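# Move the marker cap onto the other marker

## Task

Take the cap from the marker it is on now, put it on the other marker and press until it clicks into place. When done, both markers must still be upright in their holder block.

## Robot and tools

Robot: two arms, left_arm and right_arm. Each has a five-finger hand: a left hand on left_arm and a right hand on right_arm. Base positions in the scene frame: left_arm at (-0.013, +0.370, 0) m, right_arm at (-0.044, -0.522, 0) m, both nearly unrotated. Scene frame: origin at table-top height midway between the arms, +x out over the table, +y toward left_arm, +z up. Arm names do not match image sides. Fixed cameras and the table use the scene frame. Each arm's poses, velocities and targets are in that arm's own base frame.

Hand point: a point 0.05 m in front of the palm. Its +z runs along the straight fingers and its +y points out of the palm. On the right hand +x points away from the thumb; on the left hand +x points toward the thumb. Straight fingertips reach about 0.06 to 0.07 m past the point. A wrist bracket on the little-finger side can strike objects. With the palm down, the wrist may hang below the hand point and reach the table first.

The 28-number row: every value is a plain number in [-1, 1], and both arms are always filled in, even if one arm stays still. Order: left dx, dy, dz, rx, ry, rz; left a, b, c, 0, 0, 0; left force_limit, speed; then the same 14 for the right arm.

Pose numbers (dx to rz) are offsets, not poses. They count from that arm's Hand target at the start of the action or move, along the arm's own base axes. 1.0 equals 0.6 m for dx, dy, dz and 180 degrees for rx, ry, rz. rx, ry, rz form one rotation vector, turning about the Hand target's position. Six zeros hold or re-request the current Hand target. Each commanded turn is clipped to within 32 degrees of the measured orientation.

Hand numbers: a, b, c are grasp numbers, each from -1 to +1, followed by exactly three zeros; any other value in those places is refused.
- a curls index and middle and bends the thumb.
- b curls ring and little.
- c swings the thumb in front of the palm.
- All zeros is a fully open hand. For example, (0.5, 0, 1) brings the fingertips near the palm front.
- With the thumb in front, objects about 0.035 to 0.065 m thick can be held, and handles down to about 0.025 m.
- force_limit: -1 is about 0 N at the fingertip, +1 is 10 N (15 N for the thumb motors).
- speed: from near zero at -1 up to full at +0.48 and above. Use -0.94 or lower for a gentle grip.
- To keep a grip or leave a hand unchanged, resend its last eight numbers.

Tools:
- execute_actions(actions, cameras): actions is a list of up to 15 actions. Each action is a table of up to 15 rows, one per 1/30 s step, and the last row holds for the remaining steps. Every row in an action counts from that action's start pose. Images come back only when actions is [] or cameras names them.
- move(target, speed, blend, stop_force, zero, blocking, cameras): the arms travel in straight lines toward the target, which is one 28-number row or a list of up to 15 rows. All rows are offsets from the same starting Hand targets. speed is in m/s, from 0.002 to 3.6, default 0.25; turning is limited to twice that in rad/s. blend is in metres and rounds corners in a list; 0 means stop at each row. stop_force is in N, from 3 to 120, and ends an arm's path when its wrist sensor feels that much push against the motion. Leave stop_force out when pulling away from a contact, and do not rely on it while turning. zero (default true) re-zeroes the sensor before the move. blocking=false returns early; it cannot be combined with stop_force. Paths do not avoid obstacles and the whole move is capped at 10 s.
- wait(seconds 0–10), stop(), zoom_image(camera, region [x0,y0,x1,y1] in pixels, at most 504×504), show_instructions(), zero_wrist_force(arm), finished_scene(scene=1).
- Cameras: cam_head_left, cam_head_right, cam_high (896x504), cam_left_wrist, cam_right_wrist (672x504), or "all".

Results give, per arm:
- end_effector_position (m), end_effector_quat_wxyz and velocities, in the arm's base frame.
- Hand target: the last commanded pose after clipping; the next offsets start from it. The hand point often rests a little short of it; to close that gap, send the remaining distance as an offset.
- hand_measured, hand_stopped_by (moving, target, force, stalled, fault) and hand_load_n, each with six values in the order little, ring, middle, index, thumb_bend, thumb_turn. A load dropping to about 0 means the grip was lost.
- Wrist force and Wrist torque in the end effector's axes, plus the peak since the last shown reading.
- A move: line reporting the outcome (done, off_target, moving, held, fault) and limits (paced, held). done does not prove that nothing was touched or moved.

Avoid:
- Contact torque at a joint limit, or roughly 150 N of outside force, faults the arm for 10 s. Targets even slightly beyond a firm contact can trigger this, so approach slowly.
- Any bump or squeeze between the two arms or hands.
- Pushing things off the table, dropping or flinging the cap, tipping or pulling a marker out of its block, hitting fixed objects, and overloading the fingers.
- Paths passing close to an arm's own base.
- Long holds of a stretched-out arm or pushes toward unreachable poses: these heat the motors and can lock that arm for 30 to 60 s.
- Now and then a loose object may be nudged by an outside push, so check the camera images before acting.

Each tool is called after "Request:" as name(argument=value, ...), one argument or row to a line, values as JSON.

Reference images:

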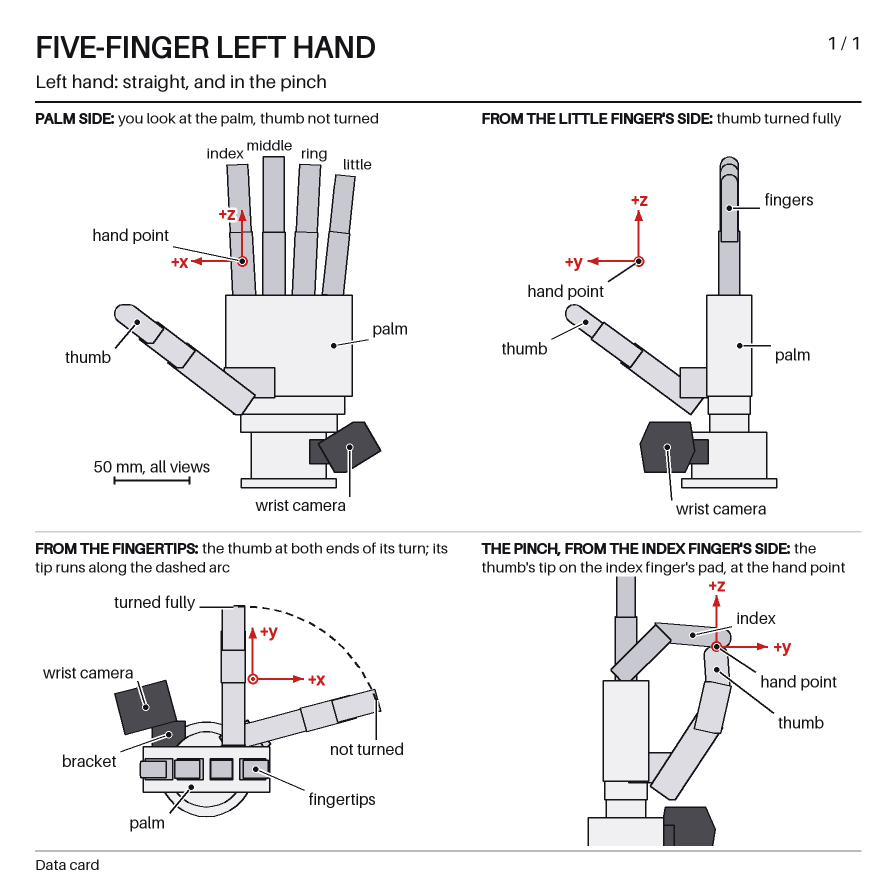

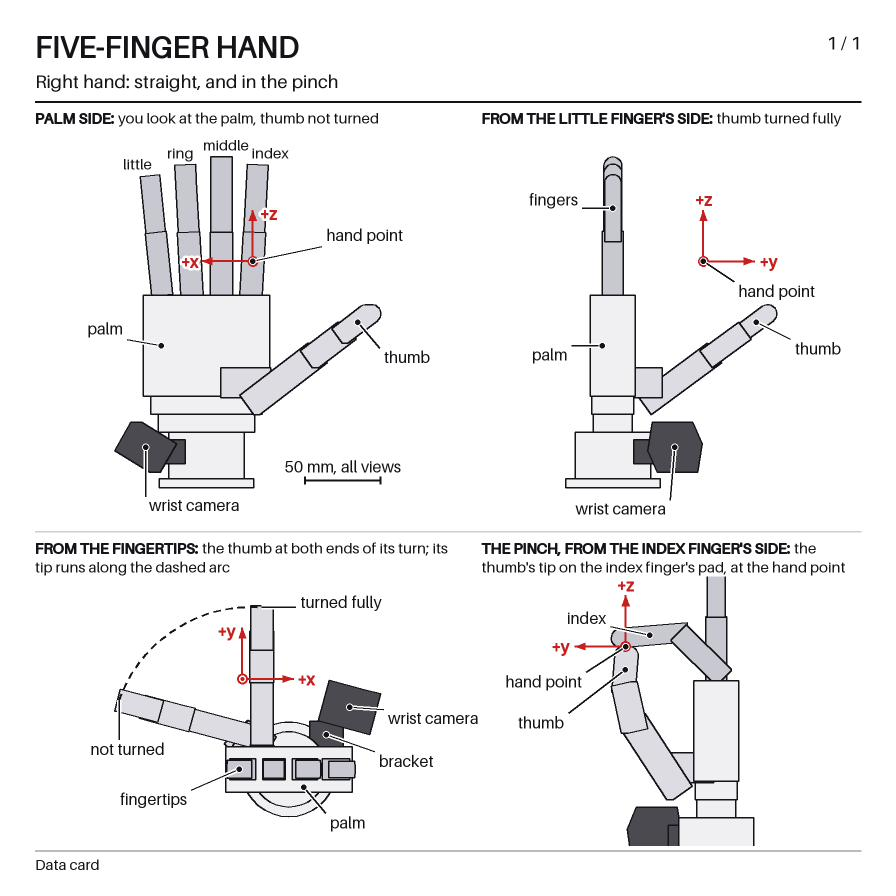

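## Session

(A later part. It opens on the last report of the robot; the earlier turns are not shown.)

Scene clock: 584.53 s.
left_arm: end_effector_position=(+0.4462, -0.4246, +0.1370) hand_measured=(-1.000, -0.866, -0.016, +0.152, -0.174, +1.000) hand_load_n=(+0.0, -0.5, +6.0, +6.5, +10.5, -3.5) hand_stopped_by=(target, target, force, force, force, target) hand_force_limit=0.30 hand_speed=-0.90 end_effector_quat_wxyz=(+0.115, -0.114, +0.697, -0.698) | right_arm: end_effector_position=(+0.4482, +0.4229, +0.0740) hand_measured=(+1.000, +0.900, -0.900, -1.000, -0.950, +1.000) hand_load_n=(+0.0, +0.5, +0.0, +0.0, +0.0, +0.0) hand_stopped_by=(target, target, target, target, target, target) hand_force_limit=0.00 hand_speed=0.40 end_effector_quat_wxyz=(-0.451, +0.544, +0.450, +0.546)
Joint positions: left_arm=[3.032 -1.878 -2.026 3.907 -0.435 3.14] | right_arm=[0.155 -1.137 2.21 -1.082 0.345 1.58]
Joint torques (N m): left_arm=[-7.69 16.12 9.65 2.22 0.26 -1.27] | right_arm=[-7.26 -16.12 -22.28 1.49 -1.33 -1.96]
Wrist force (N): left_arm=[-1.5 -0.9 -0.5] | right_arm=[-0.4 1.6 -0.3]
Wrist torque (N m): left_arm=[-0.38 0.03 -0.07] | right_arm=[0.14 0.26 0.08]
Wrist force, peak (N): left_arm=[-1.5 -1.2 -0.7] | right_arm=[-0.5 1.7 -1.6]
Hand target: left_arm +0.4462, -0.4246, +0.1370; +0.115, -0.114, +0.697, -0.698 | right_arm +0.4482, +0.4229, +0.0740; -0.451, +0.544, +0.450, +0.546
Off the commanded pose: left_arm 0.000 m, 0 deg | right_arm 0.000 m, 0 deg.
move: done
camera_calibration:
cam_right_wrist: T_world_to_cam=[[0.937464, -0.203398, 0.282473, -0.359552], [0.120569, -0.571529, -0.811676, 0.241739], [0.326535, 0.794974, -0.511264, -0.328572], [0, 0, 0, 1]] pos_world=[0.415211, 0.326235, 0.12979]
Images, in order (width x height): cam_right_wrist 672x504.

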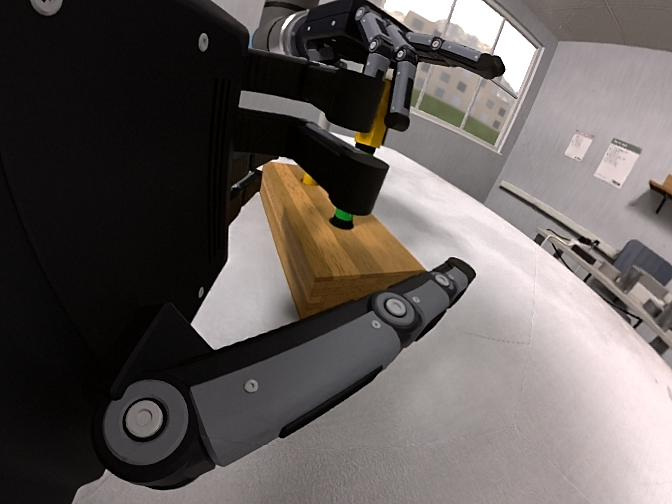

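Request:
move(
  target=[0,0,0,0,0,0, 0.9,0,1,0,0,0, 0.3,-0.9, 0.0287,0.1208,0,0,0,0, 0,1,1,0,0,0, 0.0,0.4],
  speed=0.06,
  stop_force=5,
  cameras=["cam_right_wrist","cam_left_wrist","cam_head_right","cam_high"],
)

Request:
zoom_image(
  camera="cam_left_wrist",
  region=[130, 160, 390, 420],
)

Request:
zoom_image(
  camera="cam_right_wrist",
  region=[230, 20, 480, 280],
)

Scene clock: 591.77 s.
left_arm: end_effector_position=(+0.4462, -0.4246, +0.1370) hand_measured=(-1.000, -0.866, -0.016, +0.152, -0.174, +1.000) hand_load_n=(+0.0, +0.0, +6.0, +6.5, +10.5, -3.5) hand_stopped_by=(target, target, force, force, force, target) hand_force_limit=0.30 hand_speed=-0.90 end_effector_quat_wxyz=(+0.115, -0.114, +0.697, -0.698) | right_arm: end_effector_position=(+0.4654, +0.4954, +0.0740) hand_measured=(+1.000, +0.900, -0.900, -1.000, -0.950, +1.000) hand_load_n=(+0.0, +0.0, -0.5, -0.5, +0.0, +0.5) hand_stopped_by=(target, target, target, target, target, target) hand_force_limit=0.00 hand_speed=0.40 end_effector_quat_wxyz=(-0.451, +0.544, +0.450, +0.546)
Joint positions: left_arm=[3.032 -1.878 -2.026 3.907 -0.435 3.14] | right_arm=[0.323 -1.057 2.051 -1.001 0.513 1.576]
Joint torques (N m): left_arm=[-7.25 15.95 9.43 2.23 -0.21 -1.24] | right_arm=[-8.27 -41.31 1.02 -2.64 0.51 -0.08]
Wrist force (N): left_arm=[-1.2 -0.5 -0.8] | right_arm=[-0.3 1.4 -0.3]
Wrist torque (N m): left_arm=[-0.30 -0.02 -0.06] | right_arm=[0.10 0.24 0.28]
Wrist force, peak (N): left_arm=[-1.5 -1.1 -0.9] | right_arm=[0.0 2.0 -0.5]
Hand target: left_arm +0.4462, -0.4246, +0.1370; +0.115, -0.114, +0.697, -0.698 | right_arm +0.4655, +0.4954, +0.0740; -0.451, +0.544, +0.450, +0.546
Off the commanded pose: left_arm 0.000 m, 0 deg | right_arm 0.000 m, 0 deg.
move: done
camera_calibration:
cam_left_wrist: T_world_to_cam=[[-0.226347, -0.053548, 0.972574, -0.0598168], [-0.952691, 0.22011, -0.2096, 0.547405], [-0.202849, -0.974004, -0.100836, -0.189953], [0, 0, 0, 1]] pos_world=[0.469437, -0.308707, 0.153759]
cam_right_wrist: T_world_to_cam=[[0.937459, -0.20333, 0.282539, -0.360964], [0.120676, -0.5715, -0.811681, 0.281044], [0.326509, 0.795013, -0.511221, -0.391834], [0, 0, 0, 1]] pos_world=[0.432411, 0.398735, 0.129791]
Images, in order (width x height): cam_head_right 896x504, cam_high 896x504, cam_left_wrist 672x504, cam_right_wrist 672x504.

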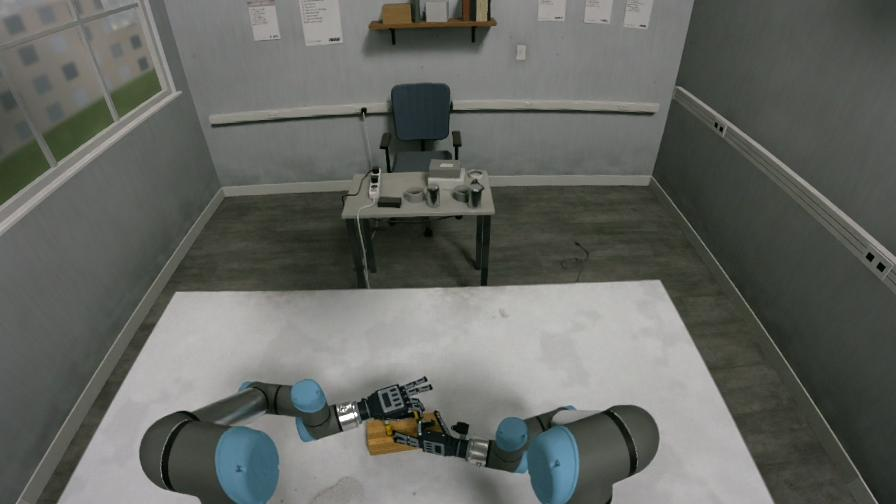

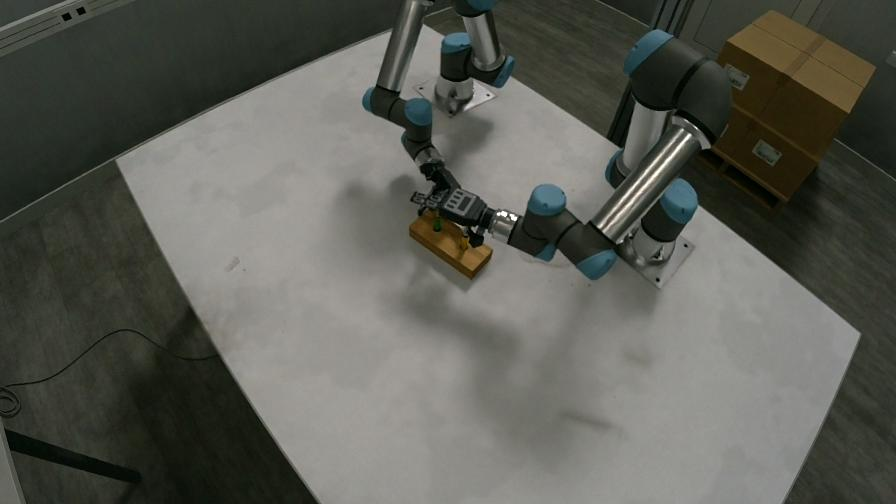

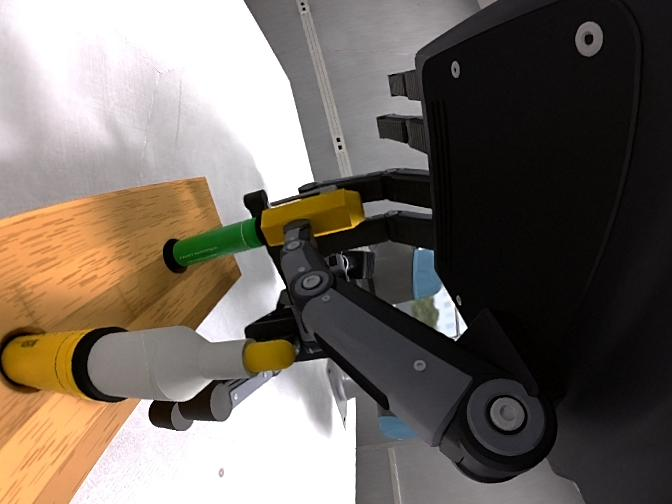

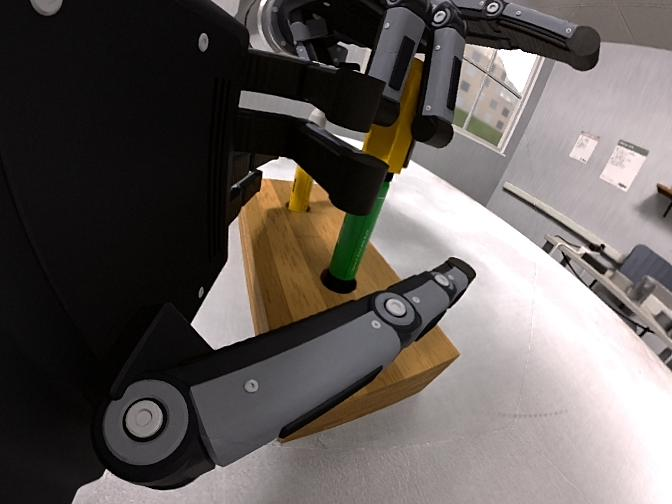

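Scaled by 1.938 from the camera's 672x504 image, which has a finer 960x720 frame.

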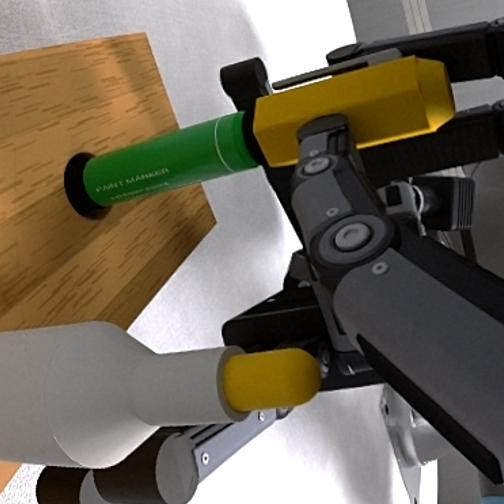

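Scaled by 1.938 from the camera's 672x504 image, which has a finer 960x720 frame.

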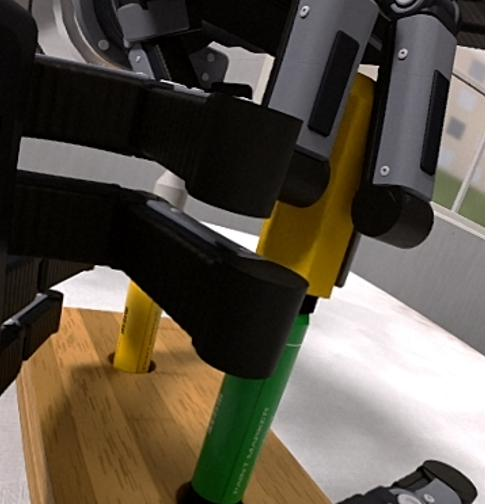

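Request:
move(
  target=[
    [0,0,0,0,0,0, 0.9,0,1,0,0,0, 0.3,-0.9, 0,0,0,0,0,0, 0.38,1,1,0,0,0, -0.6,0.2],
    [0,0,0,0,0,0, 0.9,0,1,0,0,0, 0.3,-0.9, 0,0,0,0,0,0, 0.95,1,1,0,0,0, -0.7,-0.9],
  ],
  cameras=["cam_right_wrist","cam_left_wrist"],
)

Request:
zoom_image(
  camera="cam_left_wrist",
  region=[130, 160, 390, 420],
)

Request:
zoom_image(
  camera="cam_right_wrist",
  region=[230, 20, 480, 310],
)

Scene clock: 605.03 s.
left_arm: end_effector_position=(+0.4462, -0.4246, +0.1370) hand_measured=(-1.000, -0.866, -0.016, +0.152, -0.174, +1.000) hand_load_n=(+0.0, +0.0, +5.0, +6.5, +10.5, -3.0) hand_stopped_by=(target, target, force, force, force, target) hand_force_limit=0.30 hand_speed=-0.90 end_effector_quat_wxyz=(+0.115, -0.114, +0.697, -0.698) | right_arm: end_effector_position=(+0.4654, +0.4954, +0.0740) hand_measured=(+0.904, +1.000, -0.012, +0.024, -0.238, +1.000) hand_load_n=(+0.0, +0.0, +1.5, +0.0, +0.0, +0.0) hand_stopped_by=(target, target, force, force, target, target) hand_force_limit=-0.70 hand_speed=-0.90 end_effector_quat_wxyz=(-0.451, +0.544, +0.450, +0.546)
Joint positions: left_arm=[3.032 -1.878 -2.026 3.907 -0.435 3.14] | right_arm=[0.323 -1.057 2.051 -1.001 0.513 1.576]
Joint torques (N m): left_arm=[-7.32 15.64 10.24 2.29 -0.75 -1.25] | right_arm=[-4.21 -40.44 -10.24 -2.04 1.45 0.96]
Wrist force (N): left_arm=[-1.0 -1.0 0.9] | right_arm=[-0.9 1.0 1.3]
Wrist torque (N m): left_arm=[-0.27 0.04 -0.08] | right_arm=[0.12 0.23 0.26]
Wrist force, peak (N): left_arm=[-0.3 -1.1 2.7] | right_arm=[0.0 -0.4 4.5]
Hand target: left_arm +0.4462, -0.4246, +0.1370; +0.115, -0.114, +0.697, -0.698 | right_arm +0.4655, +0.4954, +0.0740; -0.451, +0.544, +0.450, +0.546
Off the commanded pose: left_arm 0.000 m, 0 deg | right_arm 0.000 m, 0 deg.
move: done
camera_calibration:
cam_left_wrist: T_world_to_cam=[[-0.226347, -0.053548, 0.972574, -0.0598168], [-0.952691, 0.22011, -0.2096, 0.547405], [-0.202849, -0.974004, -0.100836, -0.189953], [0, 0, 0, 1]] pos_world=[0.469437, -0.308707, 0.153759]
cam_right_wrist: T_world_to_cam=[[0.937464, -0.203398, 0.282473, -0.36093], [0.120569, -0.571529, -0.811676, 0.281101], [0.326535, 0.794974, -0.511264, -0.391824], [0, 0, 0, 1]] pos_world=[0.432411, 0.398735, 0.12979]
Images, in order (width x height): cam_left_wrist 672x504, cam_right_wrist 672x504.

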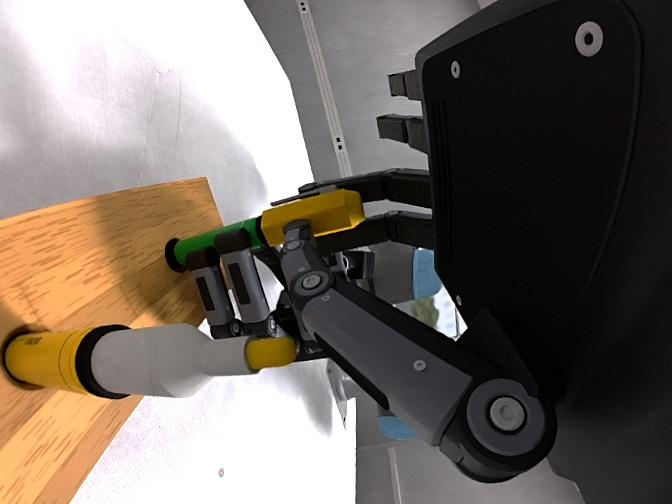

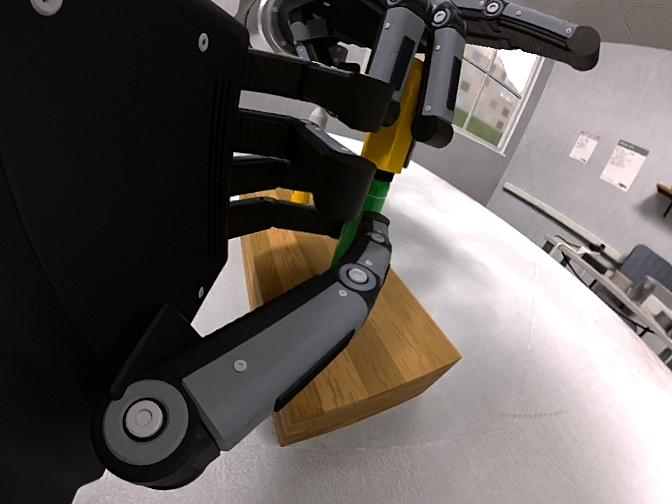

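Scaled by 1.938 from the camera's 672x504 image, which has a finer 960x720 frame.

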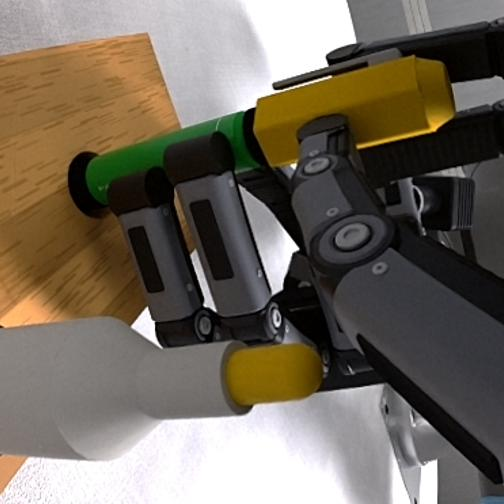

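Scaled by 1.738 from the camera's 672x504 image, which has a finer 960x720 frame.

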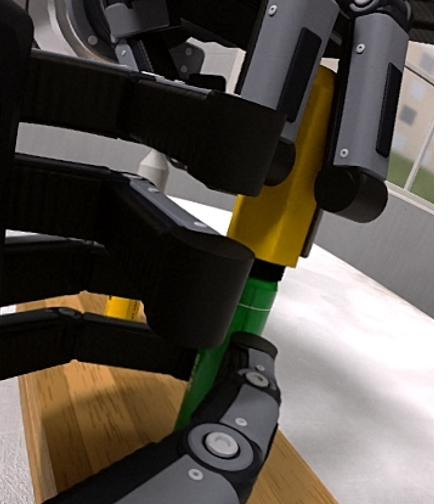

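Request:
move(
  target=[
    [0,0,0,0,0,0, 0.9,0,1,0,0,0, 0.3,-0.9, 0.0007,0.0027,0,0,0,0, 0.95,1,1,0,0,0, -0.7,-0.9],
    [0,0,0,0,0,0, 0.9,0,1,0,0,0, 0.3,-0.9, 0.0007,0.0027,0,0,0,0, 0.97,1,1,0,0,0, -0.6,-0.9],
  ],
  speed=0.02,
  cameras=[],
)

Scene clock: 613.60 s.
left_arm: end_effector_position=(+0.4462, -0.4246, +0.1370) hand_measured=(-1.000, -0.866, -0.016, +0.152, -0.174, +1.000) hand_load_n=(+0.0, +0.0, +5.0, +7.0, +10.5, -3.0) hand_stopped_by=(target, target, force, force, force, target) hand_force_limit=0.30 hand_speed=-0.90 end_effector_quat_wxyz=(+0.115, -0.114, +0.697, -0.698) | right_arm: end_effector_position=(+0.4659, +0.4971, +0.0740) hand_measured=(+0.902, +1.000, -0.012, +0.050, -0.222, +1.000) hand_load_n=(+0.0, +0.0, +0.0, +2.5, +0.0, +0.0) hand_stopped_by=(target, target, force, force, target, target) hand_force_limit=-0.60 hand_speed=-0.90 end_effector_quat_wxyz=(-0.451, +0.544, +0.450, +0.546)
Joint positions: left_arm=[3.032 -1.878 -2.026 3.907 -0.435 3.14] | right_arm=[0.327 -1.055 2.047 -0.999 0.516 1.576]
Joint torques (N m): left_arm=[-6.87 15.46 11.05 2.16 -1.2 -1.23] | right_arm=[-4.36 -27.37 -7.53 -0.39 -0.96 -2.02]
Wrist force (N): left_arm=[-0.5 -1.3 0.9] | right_arm=[-0.2 0.6 2.1]
Wrist torque (N m): left_arm=[-0.33 -0.01 -0.06] | right_arm=[0.09 0.20 0.29]
Wrist force, peak (N): left_arm=[-1.4 -1.7 0.6] | right_arm=[-0.3 0.7 2.4]
Hand target: left_arm +0.4462, -0.4246, +0.1370; +0.115, -0.114, +0.697, -0.698 | right_arm +0.4659, +0.4970, +0.0740; -0.451, +0.544, +0.450, +0.546
Off the commanded pose: left_arm 0.000 m, 0 deg | right_arm 0.000 m, 0 deg.
move: done
No camera images: "cameras" was empty.

Request:
move(
  target=[
    [0,0,0,0,0,0, 0.9,0,1,0,0,0, 0.3,-0.9, 0.001,0.004,0,0,0,0, 0.97,1,1,0,0,0, -0.6,-0.9],
    [0,0,0,0,0,0, 0.9,0,1,0,0,0, 0.3,-0.9, 0.001,0.004,0,0,0,0, 1.0,1,1,0,0,0, -0.4,-0.9],
  ],
  speed=0.02,
  cameras=["cam_right_wrist","cam_left_wrist"],
)

Request:
zoom_image(
  camera="cam_right_wrist",
  region=[230, 100, 480, 310],
)

Request:
zoom_image(
  camera="cam_left_wrist",
  region=[130, 160, 390, 420],
)

Scene clock: 618.97 s.
left_arm: end_effector_position=(+0.4462, -0.4246, +0.1370) hand_measured=(-1.000, -0.866, -0.016, +0.152, -0.174, +1.000) hand_load_n=(+0.0, +0.0, +5.0, +6.0, +10.5, -3.5) hand_stopped_by=(target, target, force, force, force, target) hand_force_limit=0.30 hand_speed=-0.90 end_effector_quat_wxyz=(+0.115, -0.114, +0.697, -0.698) | right_arm: end_effector_position=(+0.4665, +0.4995, +0.0740) hand_measured=(+0.900, +1.000, -0.012, +0.076, -0.208, +1.000) hand_load_n=(+0.0, +0.0, +0.0, +4.0, +4.5, +0.0) hand_stopped_by=(target, target, force, force, force, target) hand_force_limit=-0.40 hand_speed=-0.90 end_effector_quat_wxyz=(-0.451, +0.544, +0.450, +0.546)
Joint positions: left_arm=[3.032 -1.878 -2.026 3.907 -0.435 3.14] | right_arm=[0.332 -1.052 2.041 -0.996 0.521 1.576]
Joint torques (N m): left_arm=[-7.34 16.02 9.07 2.3 -1.4 -1.17] | right_arm=[-4.81 -31.59 -3.11 -1.79 -1.84 -1.92]
Wrist force (N): left_arm=[-1.9 -1.2 -2.1] | right_arm=[-0.5 2.5 -3.0]
Wrist torque (N m): left_arm=[-0.33 0.01 -0.06] | right_arm=[0.12 0.30 0.30]
Wrist force, peak (N): left_arm=[-1.8 -1.9 -2.1] | right_arm=[-0.1 2.4 -3.7]
Hand target: left_arm +0.4462, -0.4246, +0.1370; +0.115, -0.114, +0.697, -0.698 | right_arm +0.4665, +0.4994, +0.0740; -0.451, +0.544, +0.450, +0.546
Off the commanded pose: left_arm 0.000 m, 0 deg | right_arm 0.000 m, 0 deg.
move: done
camera_calibration:
cam_left_wrist: T_world_to_cam=[[-0.226347, -0.053548, 0.972574, -0.0598168], [-0.952691, 0.22011, -0.2096, 0.547405], [-0.202849, -0.974004, -0.100836, -0.189953], [0, 0, 0, 1]] pos_world=[0.469437, -0.308707, 0.153759]
cam_right_wrist: T_world_to_cam=[[0.93747, -0.203384, 0.282463, -0.361061], [0.120586, -0.571482, -0.811706, 0.283244], [0.326511, 0.795011, -0.511222, -0.39534], [0, 0, 0, 1]] pos_world=[0.433411, 0.402735, 0.12979]
Images, in order (width x height): cam_left_wrist 672x504, cam_right_wrist 672x504.

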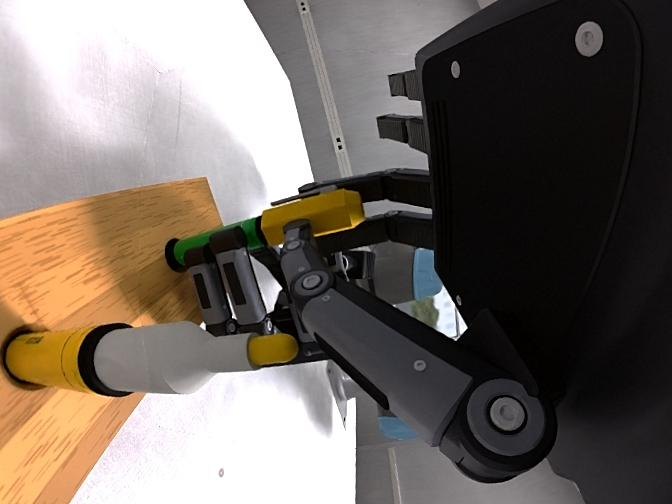

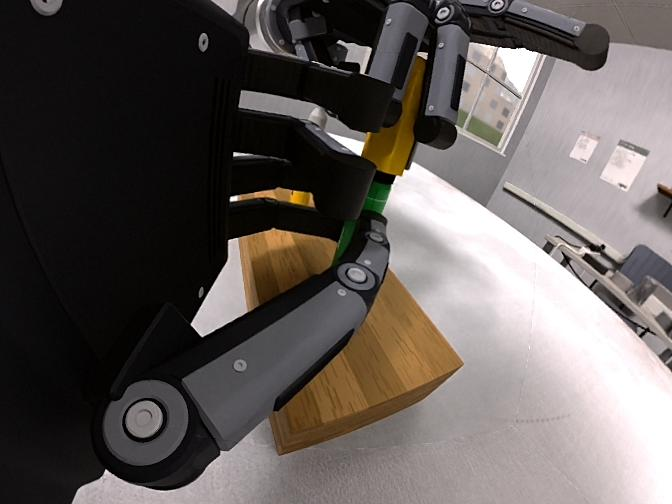

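Scaled by 2.016 from the camera's 672x504 image, which has a finer 960x720 frame.

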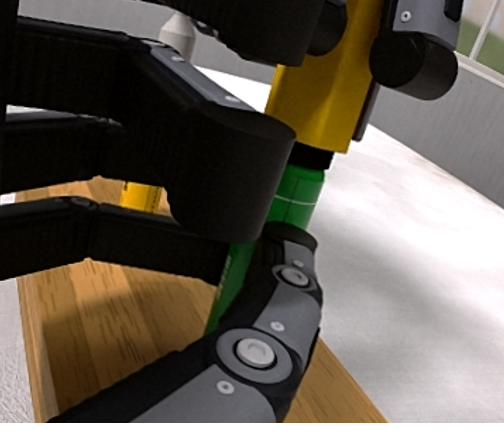

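Scaled by 1.938 from the camera's 672x504 image, which has a finer 960x720 frame.

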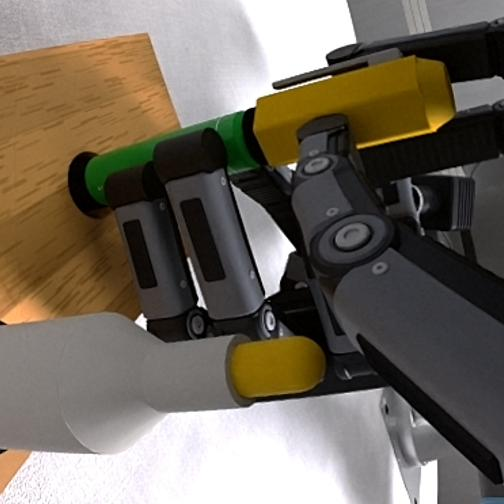

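Request:
move(
  target=[0,0,0,0,0,0, 0.9,0,1,0,0,0, 0.3,-0.9, 0,0,0,0,0,0, 0.995,1,1,0,0,0, 0.5,-0.9],
  cameras=[],
)

Scene clock: 625.60 s.
left_arm: end_effector_position=(+0.4462, -0.4246, +0.1370) hand_measured=(-1.000, -0.866, -0.016, +0.152, -0.174, +1.000) hand_load_n=(+0.0, +0.0, +5.0, +6.5, +10.5, -3.0) hand_stopped_by=(target, target, force, force, force, target) hand_force_limit=0.30 hand_speed=-0.90 end_effector_quat_wxyz=(+0.115, -0.114, +0.697, -0.698) | right_arm: end_effector_position=(+0.4665, +0.4994, +0.0740) hand_measured=(+0.900, +1.000, -0.012, +0.092, -0.208, +1.000) hand_load_n=(-0.5, +0.0, +0.5, +9.5, +5.5, +0.0) hand_stopped_by=(target, target, force, force, target, target) hand_force_limit=0.50 hand_speed=-0.90 end_effector_quat_wxyz=(-0.451, +0.544, +0.450, +0.546)
Joint positions: left_arm=[3.032 -1.878 -2.026 3.907 -0.435 3.14] | right_arm=[0.332 -1.052 2.041 -0.996 0.521 1.576]
Joint torques (N m): left_arm=[-7.45 15.44 9.15 2 -1.78 -1.06] | right_arm=[-6.92 -40.79 0.56 -2.55 -0.04 -1.5]
Wrist force (N): left_arm=[-1.7 -1.6 -0.9] | right_arm=[-0.5 0.5 -0.5]
Wrist torque (N m): left_arm=[-0.35 0.00 -0.07] | right_arm=[0.03 0.29 0.29]
Wrist force, peak (N): left_arm=[-1.9 -1.8 -2.2] | right_arm=[-0.3 2.7 -3.3]
Hand target: left_arm +0.4462, -0.4246, +0.1370; +0.115, -0.114, +0.697, -0.698 | right_arm +0.4665, +0.4994, +0.0740; -0.451, +0.544, +0.450, +0.546
Off the commanded pose: left_arm 0.000 m, 0 deg | right_arm 0.000 m, 0 deg.
move: done
No camera images: "cameras" was empty.

Request:
move(
  target=[0,0,0.0133,0,0,0, 0.9,0,1,0,0,0, 0.3,-0.9, 0,0,0,0,0,0, 0.995,1,1,0,0,0, 0.5,-0.9],
  speed=0.015,
  stop_force=30,
  cameras=["cam_right_wrist","cam_left_wrist"],
)

Request:
zoom_image(
  camera="cam_left_wrist",
  region=[130, 160, 390, 420],
)

Scene clock: 630.67 s.
left_arm: end_effector_position=(+0.4462, -0.4246, +0.1450) hand_measured=(-1.000, -0.866, -0.016, +0.154, -0.174, +1.000) hand_load_n=(+0.0, +0.0, +3.5, +0.0, +6.0, +1.0) hand_stopped_by=(target, target, force, force, force, target) hand_force_limit=0.30 hand_speed=-0.90 end_effector_quat_wxyz=(+0.115, -0.114, +0.697, -0.698) | right_arm: end_effector_position=(+0.4665, +0.4994, +0.0740) hand_measured=(+0.900, +1.000, -0.012, +0.092, -0.208, +1.000) hand_load_n=(+0.0, +0.0, +0.0, +7.5, +6.5, -2.0) hand_stopped_by=(target, target, force, force, target, target) hand_force_limit=0.50 hand_speed=-0.90 end_effector_quat_wxyz=(-0.451, +0.544, +0.450, +0.546)
Joint positions: left_arm=[3.032 -1.864 -2.019 3.886 -0.435 3.14] | right_arm=[0.332 -1.052 2.041 -0.996 0.521 1.576]
Joint torques (N m): left_arm=[-6.55 16.92 10.37 3.27 -1.91 1.18] | right_arm=[-6.33 -18.81 -2.12 1.95 1.33 -0.6]
Wrist force (N): left_arm=[-0.9 4.4 -1.1] | right_arm=[3.4 2.7 -1.7]
Wrist torque (N m): left_arm=[-0.09 -0.01 -0.20] | right_arm=[0.15 0.37 0.27]
Wrist force, peak (N): left_arm=[-1.2 8.6 -0.8] | right_arm=[7.1 1.8 -0.6]
Hand target: left_arm +0.4462, -0.4246, +0.1450; +0.115, -0.114, +0.697, -0.698 | right_arm +0.4665, +0.4994, +0.0740; -0.451, +0.544, +0.450, +0.546
Off the commanded pose: left_arm 0.000 m, 0 deg | right_arm 0.000 m, 0 deg.
move: done
camera_calibration:
cam_left_wrist: T_world_to_cam=[[-0.226347, -0.053548, 0.972574, -0.0675001], [-0.952691, 0.22011, -0.2096, 0.549061], [-0.202849, -0.974004, -0.100836, -0.189156], [0, 0, 0, 1]] pos_world=[0.469437, -0.308707, 0.161659]
cam_right_wrist: T_world_to_cam=[[0.937464, -0.203398, 0.282473, -0.361054], [0.120569, -0.571529, -0.811676, 0.283266], [0.326535, 0.794974, -0.511264, -0.39533], [0, 0, 0, 1]] pos_world=[0.433411, 0.402735, 0.12979]
Images, in order (width x height): cam_left_wrist 672x504, cam_right_wrist 672x504.

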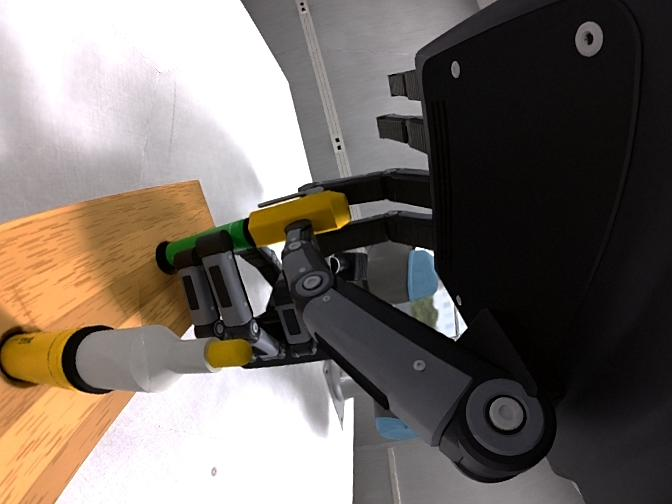

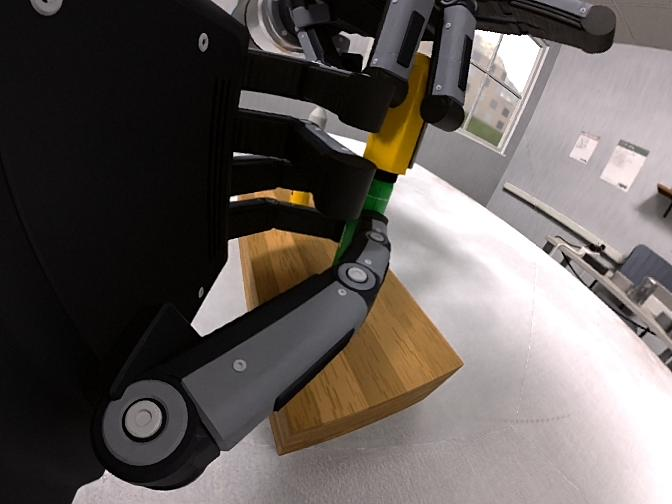

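Scaled by 1.938 from the camera's 672x504 image, which has a finer 960x720 frame.

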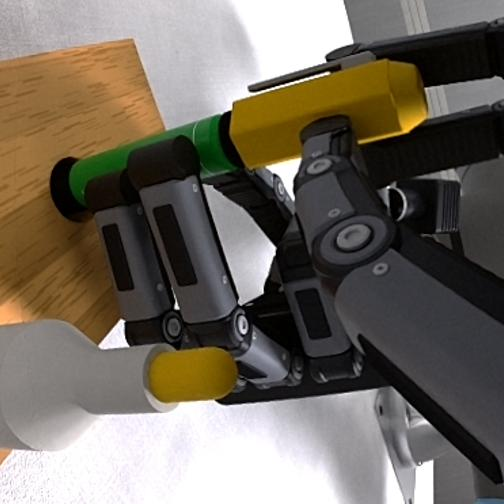

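Request:
move(
  target=[
    [0,0,0,0,0,0, 0.9,0,1,0,0,0, 0.3,-0.9, 0,0,0,0,0,0, 0.42,1,1,0,0,0, 0.5,-0.3],
    [0,0,0,0,0,0, 0.9,0,1,0,0,0, 0.3,-0.9, 0.0006,0.0024,0,0,0,0, 0.42,1,1,0,0,0, 0.5,-0.3],
    [0,0,0,0,0,0, 0.9,0,1,0,0,0, 0.3,-0.9, 0.0006,0.0024,0,0,0,0, 0.93,1,1,0,0,0, -0.5,-0.88],
    [0,0,0,0,0,0, 0.9,0,1,0,0,0, 0.3,-0.9, 0.0006,0.0024,0,0,0,0, 1.0,1,1,0,0,0, 0.6,-0.9],
  ],
  speed=0.05,
  cameras=["cam_right_wrist","cam_left_wrist"],
)

Scene clock: 701.87 s.
left_arm: end_effector_position=(+0.4462, -0.4246, +0.1450) hand_measured=(-1.000, -0.866, -0.016, +0.154, -0.172, +1.000) hand_load_n=(+0.0, +0.0, +4.0, +0.0, +2.0, +0.5) hand_stopped_by=(target, target, force, force, force, target) hand_force_limit=0.30 hand_speed=-0.90 end_effector_quat_wxyz=(+0.115, -0.114, +0.697, -0.698) | right_arm: end_effector_position=(+0.4668, +0.5009, +0.0740) hand_measured=(+0.900, +1.000, +0.096, +0.142, -0.298, +1.000) hand_load_n=(+0.0, +0.0, +9.0, +8.5, +11.0, +0.0) hand_stopped_by=(target, target, force, force, force, target) hand_force_limit=0.60 hand_speed=-0.90 end_effector_quat_wxyz=(-0.451, +0.544, +0.450, +0.546)
Joint positions: left_arm=[3.032 -1.864 -2.019 3.886 -0.435 3.14] | right_arm=[0.334 -1.05 2.038 -0.995 0.524 1.576]
Joint torques (N m): left_arm=[-5.72 17.34 10.67 1.62 -1.92 0.92] | right_arm=[-7.67 -40.47 0.68 -2.28 2.1 -1.48]
Wrist force (N): left_arm=[-0.4 -4.3 1.9] | right_arm=[-2.7 0.8 1.9]
Wrist torque (N m): left_arm=[-0.36 0.03 -0.03] | right_arm=[0.09 0.13 0.25]
Wrist force, peak (N): left_arm=[0.4 -3.8 4.3] | right_arm=[-1.6 -1.0 6.6]
Hand target: left_arm +0.4462, -0.4246, +0.1450; +0.115, -0.114, +0.697, -0.698 | right_arm +0.4668, +0.5009, +0.0740; -0.451, +0.544, +0.450, +0.546
Off the commanded pose: left_arm 0.000 m, 0 deg | right_arm 0.000 m, 0 deg.
move: done
camera_calibration:
cam_left_wrist: T_world_to_cam=[[-0.226347, -0.053548, 0.972574, -0.0675001], [-0.952691, 0.22011, -0.2096, 0.549061], [-0.202849, -0.974004, -0.100836, -0.189156], [0, 0, 0, 1]] pos_world=[0.469437, -0.308707, 0.161659]
cam_right_wrist: T_world_to_cam=[[0.937472, -0.203376, 0.282461, -0.361155], [0.120544, -0.571593, -0.811634, 0.28405], [0.326519, 0.794934, -0.511337, -0.396541], [0, 0, 0, 1]] pos_world=[0.433811, 0.404135, 0.129791]
Images, in order (width x height): cam_left_wrist 672x504, cam_right_wrist 672x504.

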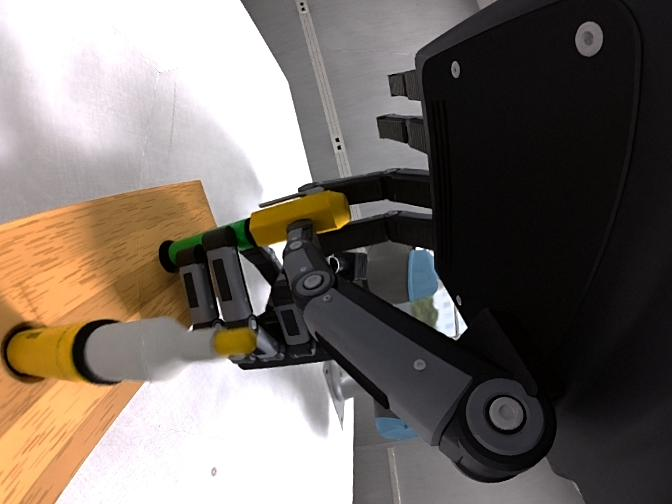

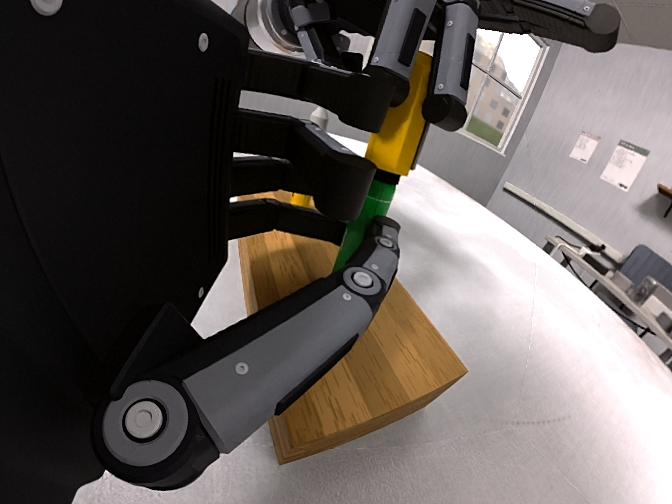

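Request:
move(
  target=[
    [0,0,0,0,0,0, 0.3,0,1,0,0,0, 0.3,-0.2, 0,0,0,0,0,0, 1.0,1,1,0,0,0, 0.6,-0.9],
    [-0.0007,0.0018,-0.02,0,0,0, 0.3,0,1,0,0,0, 0.3,-0.2, 0,0,0,0,0,0, 1.0,1,1,0,0,0, 0.6,-0.9],
    [-0.0007,0.0018,-0.02,0,0,0, 0.75,0,1,0,0,0, -0.5,-0.88, 0,0,0,0,0,0, 1.0,1,1,0,0,0, 0.6,-0.9],
    [-0.0007,0.0018,-0.02,0,0,0, 0.95,0,1,0,0,0, 0.9,-0.9, 0,0,0,0,0,0, 1.0,1,1,0,0,0, 0.6,-0.9],
  ],
  speed=0.05,
  cameras=["cam_right_wrist","cam_left_wrist"],
)

Request:
zoom_image(
  camera="cam_left_wrist",
  region=[130, 160, 390, 420],
)

Scene clock: 711.60 s.
left_arm: end_effector_position=(+0.4458, -0.4235, +0.1330) hand_measured=(-1.000, -0.858, -0.052, +0.284, -0.056, +1.000) hand_load_n=(+0.0, +0.0, +10.5, +10.0, +14.0, -3.0) hand_stopped_by=(target, target, force, force, force, target) hand_force_limit=0.90 hand_speed=-0.90 end_effector_quat_wxyz=(+0.115, -0.114, +0.697, -0.698) | right_arm: end_effector_position=(+0.4668, +0.5009, +0.0740) hand_measured=(+0.900, +1.000, +0.096, +0.142, -0.298, +1.000) hand_load_n=(+0.0, +0.0, +11.5, +8.0, +11.0, -1.0) hand_stopped_by=(target, target, force, force, force, target) hand_force_limit=0.60 hand_speed=-0.90 end_effector_quat_wxyz=(-0.451, +0.544, +0.450, +0.546)
Joint positions: left_arm=[3.034 -1.884 -2.032 3.919 -0.433 3.14] | right_arm=[0.334 -1.05 2.038 -0.995 0.524 1.576]
Joint torques (N m): left_arm=[-2.06 24.25 8.76 -1.69 -1.92 -0.21] | right_arm=[2.68 -40.32 -7.34 -2.35 1.21 -1.25]
Wrist force (N): left_arm=[1.9 -8.2 1.5] | right_arm=[-5.0 3.5 4.1]
Wrist torque (N m): left_arm=[-0.66 0.06 -0.01] | right_arm=[0.16 -0.01 0.31]
Wrist force, peak (N): left_arm=[0.8 -8.7 4.0] | right_arm=[-4.0 0.2 7.9]
Hand target: left_arm +0.4458, -0.4235, +0.1330; +0.115, -0.114, +0.697, -0.698 | right_arm +0.4668, +0.5009, +0.0740; -0.451, +0.544, +0.450, +0.546
Off the commanded pose: left_arm 0.000 m, 0 deg | right_arm 0.000 m, 0 deg.
move: done
camera_calibration:
cam_left_wrist: T_world_to_cam=[[-0.226444, -0.0535248, 0.972552, -0.0559018], [-0.952667, 0.220116, -0.2097, 0.54595], [-0.20285, -0.974004, -0.100835, -0.189365], [0, 0, 0, 1]] pos_world=[0.469037, -0.307607, 0.149759]
cam_right_wrist: T_world_to_cam=[[0.937464, -0.203398, 0.282473, -0.361144], [0.120569, -0.571529, -0.811676, 0.284018], [0.326535, 0.794974, -0.511264, -0.396574], [0, 0, 0, 1]] pos_world=[0.433811, 0.404135, 0.12979]
Images, in order (width x height): cam_left_wrist 672x504, cam_right_wrist 672x504.

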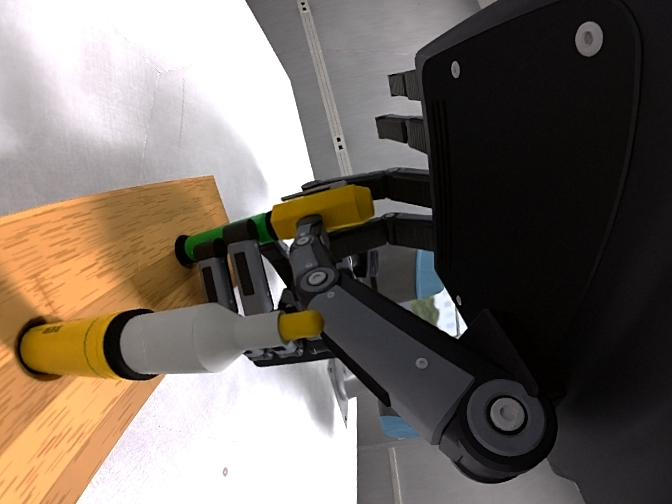

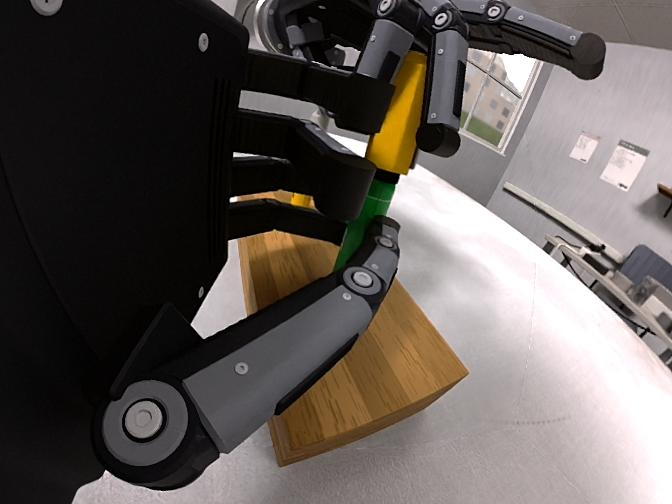

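Scaled by 1.938 from the camera's 672x504 image, which has a finer 960x720 frame.

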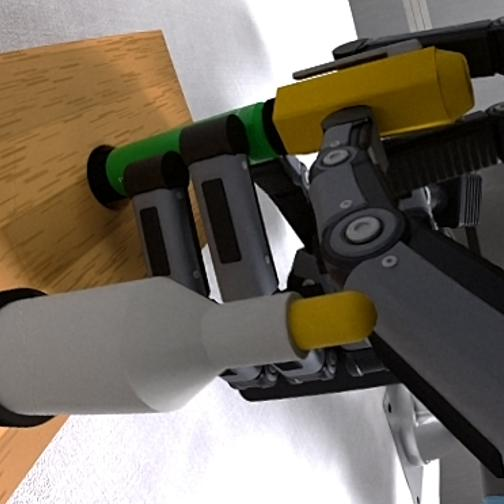

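Request:
move(
  target=[
    [0,0,0,0,0,0, 0.3,0,1,0,0,0, 0.9,-0.2, 0,0,0,0,0,0, 1.0,1,1,0,0,0, 0.6,-0.9],
    [0.0065,0.0022,0,0,0,0, 0.3,0,1,0,0,0, 0.9,-0.2, 0,0,0,0,0,0, 1.0,1,1,0,0,0, 0.6,-0.9],
    [0.0065,0.0022,0,0,0,0, 0.75,0,1,0,0,0, -0.5,-0.88, 0,0,0,0,0,0, 1.0,1,1,0,0,0, 0.6,-0.9],
    [0.0065,0.0022,0,0,0,0, 0.95,0,1,0,0,0, 0.9,-0.9, 0,0,0,0,0,0, 1.0,1,1,0,0,0, 0.6,-0.9],
  ],
  speed=0.05,
  cameras=["cam_right_wrist","cam_left_wrist"],
)

Request:
zoom_image(
  camera="cam_left_wrist",
  region=[200, 150, 460, 320],
)

Scene clock: 721.70 s.
left_arm: end_effector_position=(+0.4497, -0.4222, +0.1330) hand_measured=(-1.000, -0.858, -0.032, +0.056, -0.080, +1.000) hand_load_n=(+0.0, +0.0, +10.5, +7.5, +13.5, -0.5) hand_stopped_by=(target, target, force, force, force, target) hand_force_limit=0.90 hand_speed=-0.90 end_effector_quat_wxyz=(+0.115, -0.114, +0.697, -0.698) | right_arm: end_effector_position=(+0.4668, +0.5009, +0.0740) hand_measured=(+0.900, +1.000, +0.096, +0.142, -0.298, +1.000) hand_load_n=(+0.0, +0.0, +13.0, +8.0, +9.5, -1.5) hand_stopped_by=(target, target, force, force, force, target) hand_force_limit=0.60 hand_speed=-0.90 end_effector_quat_wxyz=(-0.451, +0.544, +0.450, +0.546)
Joint positions: left_arm=[3.039 -1.89 -2.024 3.916 -0.428 3.14] | right_arm=[0.334 -1.05 2.038 -0.995 0.524 1.576]
Joint torques (N m): left_arm=[-1.27 30.22 9.26 2.36 -1.79 -1.12] | right_arm=[4.94 -40.62 -22.83 -1.46 1.35 -1.09]
Wrist force (N): left_arm=[1.9 -11.7 3.6] | right_arm=[-8.0 1.9 6.6]
Wrist torque (N m): left_arm=[-0.74 0.09 0.08] | right_arm=[0.15 -0.11 0.33]
Wrist force, peak (N): left_arm=[2.1 -12.1 3.3] | right_arm=[-8.1 2.1 6.6]
Hand target: left_arm +0.4497, -0.4222, +0.1330; +0.115, -0.114, +0.697, -0.698 | right_arm +0.4668, +0.5009, +0.0740; -0.451, +0.544, +0.450, +0.546
Off the commanded pose: left_arm 0.000 m, 0 deg | right_arm 0.000 m, 0 deg.
move: done
camera_calibration:
cam_left_wrist: T_world_to_cam=[[-0.226347, -0.0535247, 0.972575, -0.0550213], [-0.95267, 0.220203, -0.209596, 0.549296], [-0.202945, -0.973984, -0.100834, -0.187278], [0, 0, 0, 1]] pos_world=[0.472837, -0.306307, 0.149759]
cam_right_wrist: T_world_to_cam=[[0.93747, -0.203384, 0.282463, -0.361151], [0.120586, -0.571482, -0.811706, 0.283996], [0.326511, 0.795011, -0.511222, -0.396584], [0, 0, 0, 1]] pos_world=[0.433811, 0.404135, 0.12979]
Images, in order (width x height): cam_left_wrist 672x504, cam_right_wrist 672x504.

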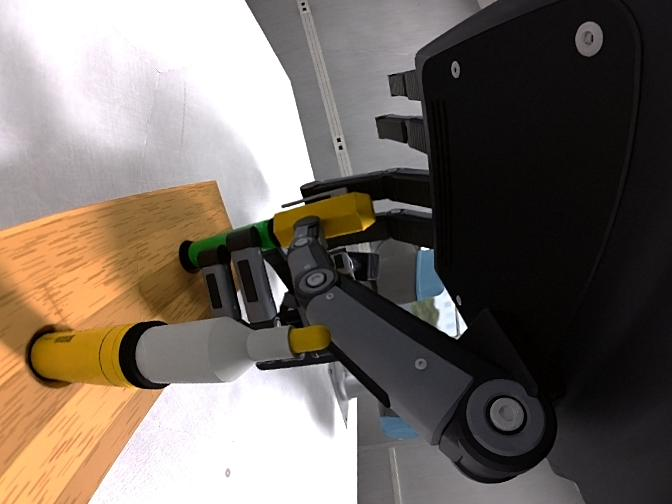

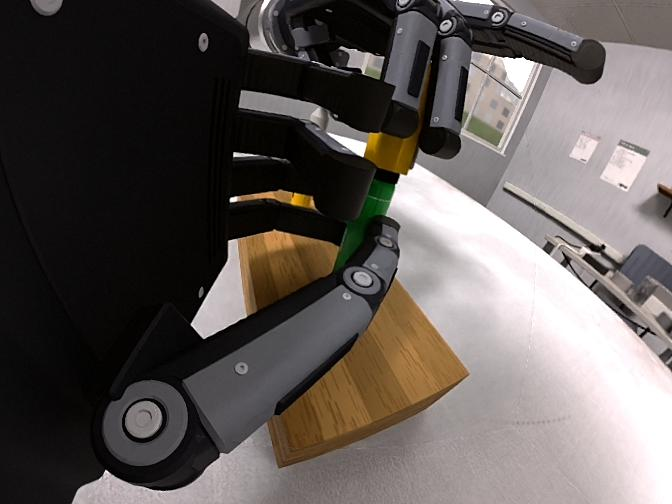

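Scaled by 1.938 from the camera's 672x504 image, which has a finer 960x720 frame.

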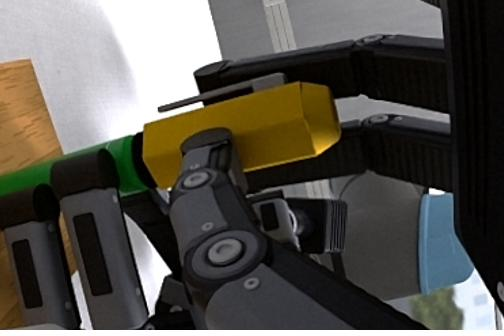

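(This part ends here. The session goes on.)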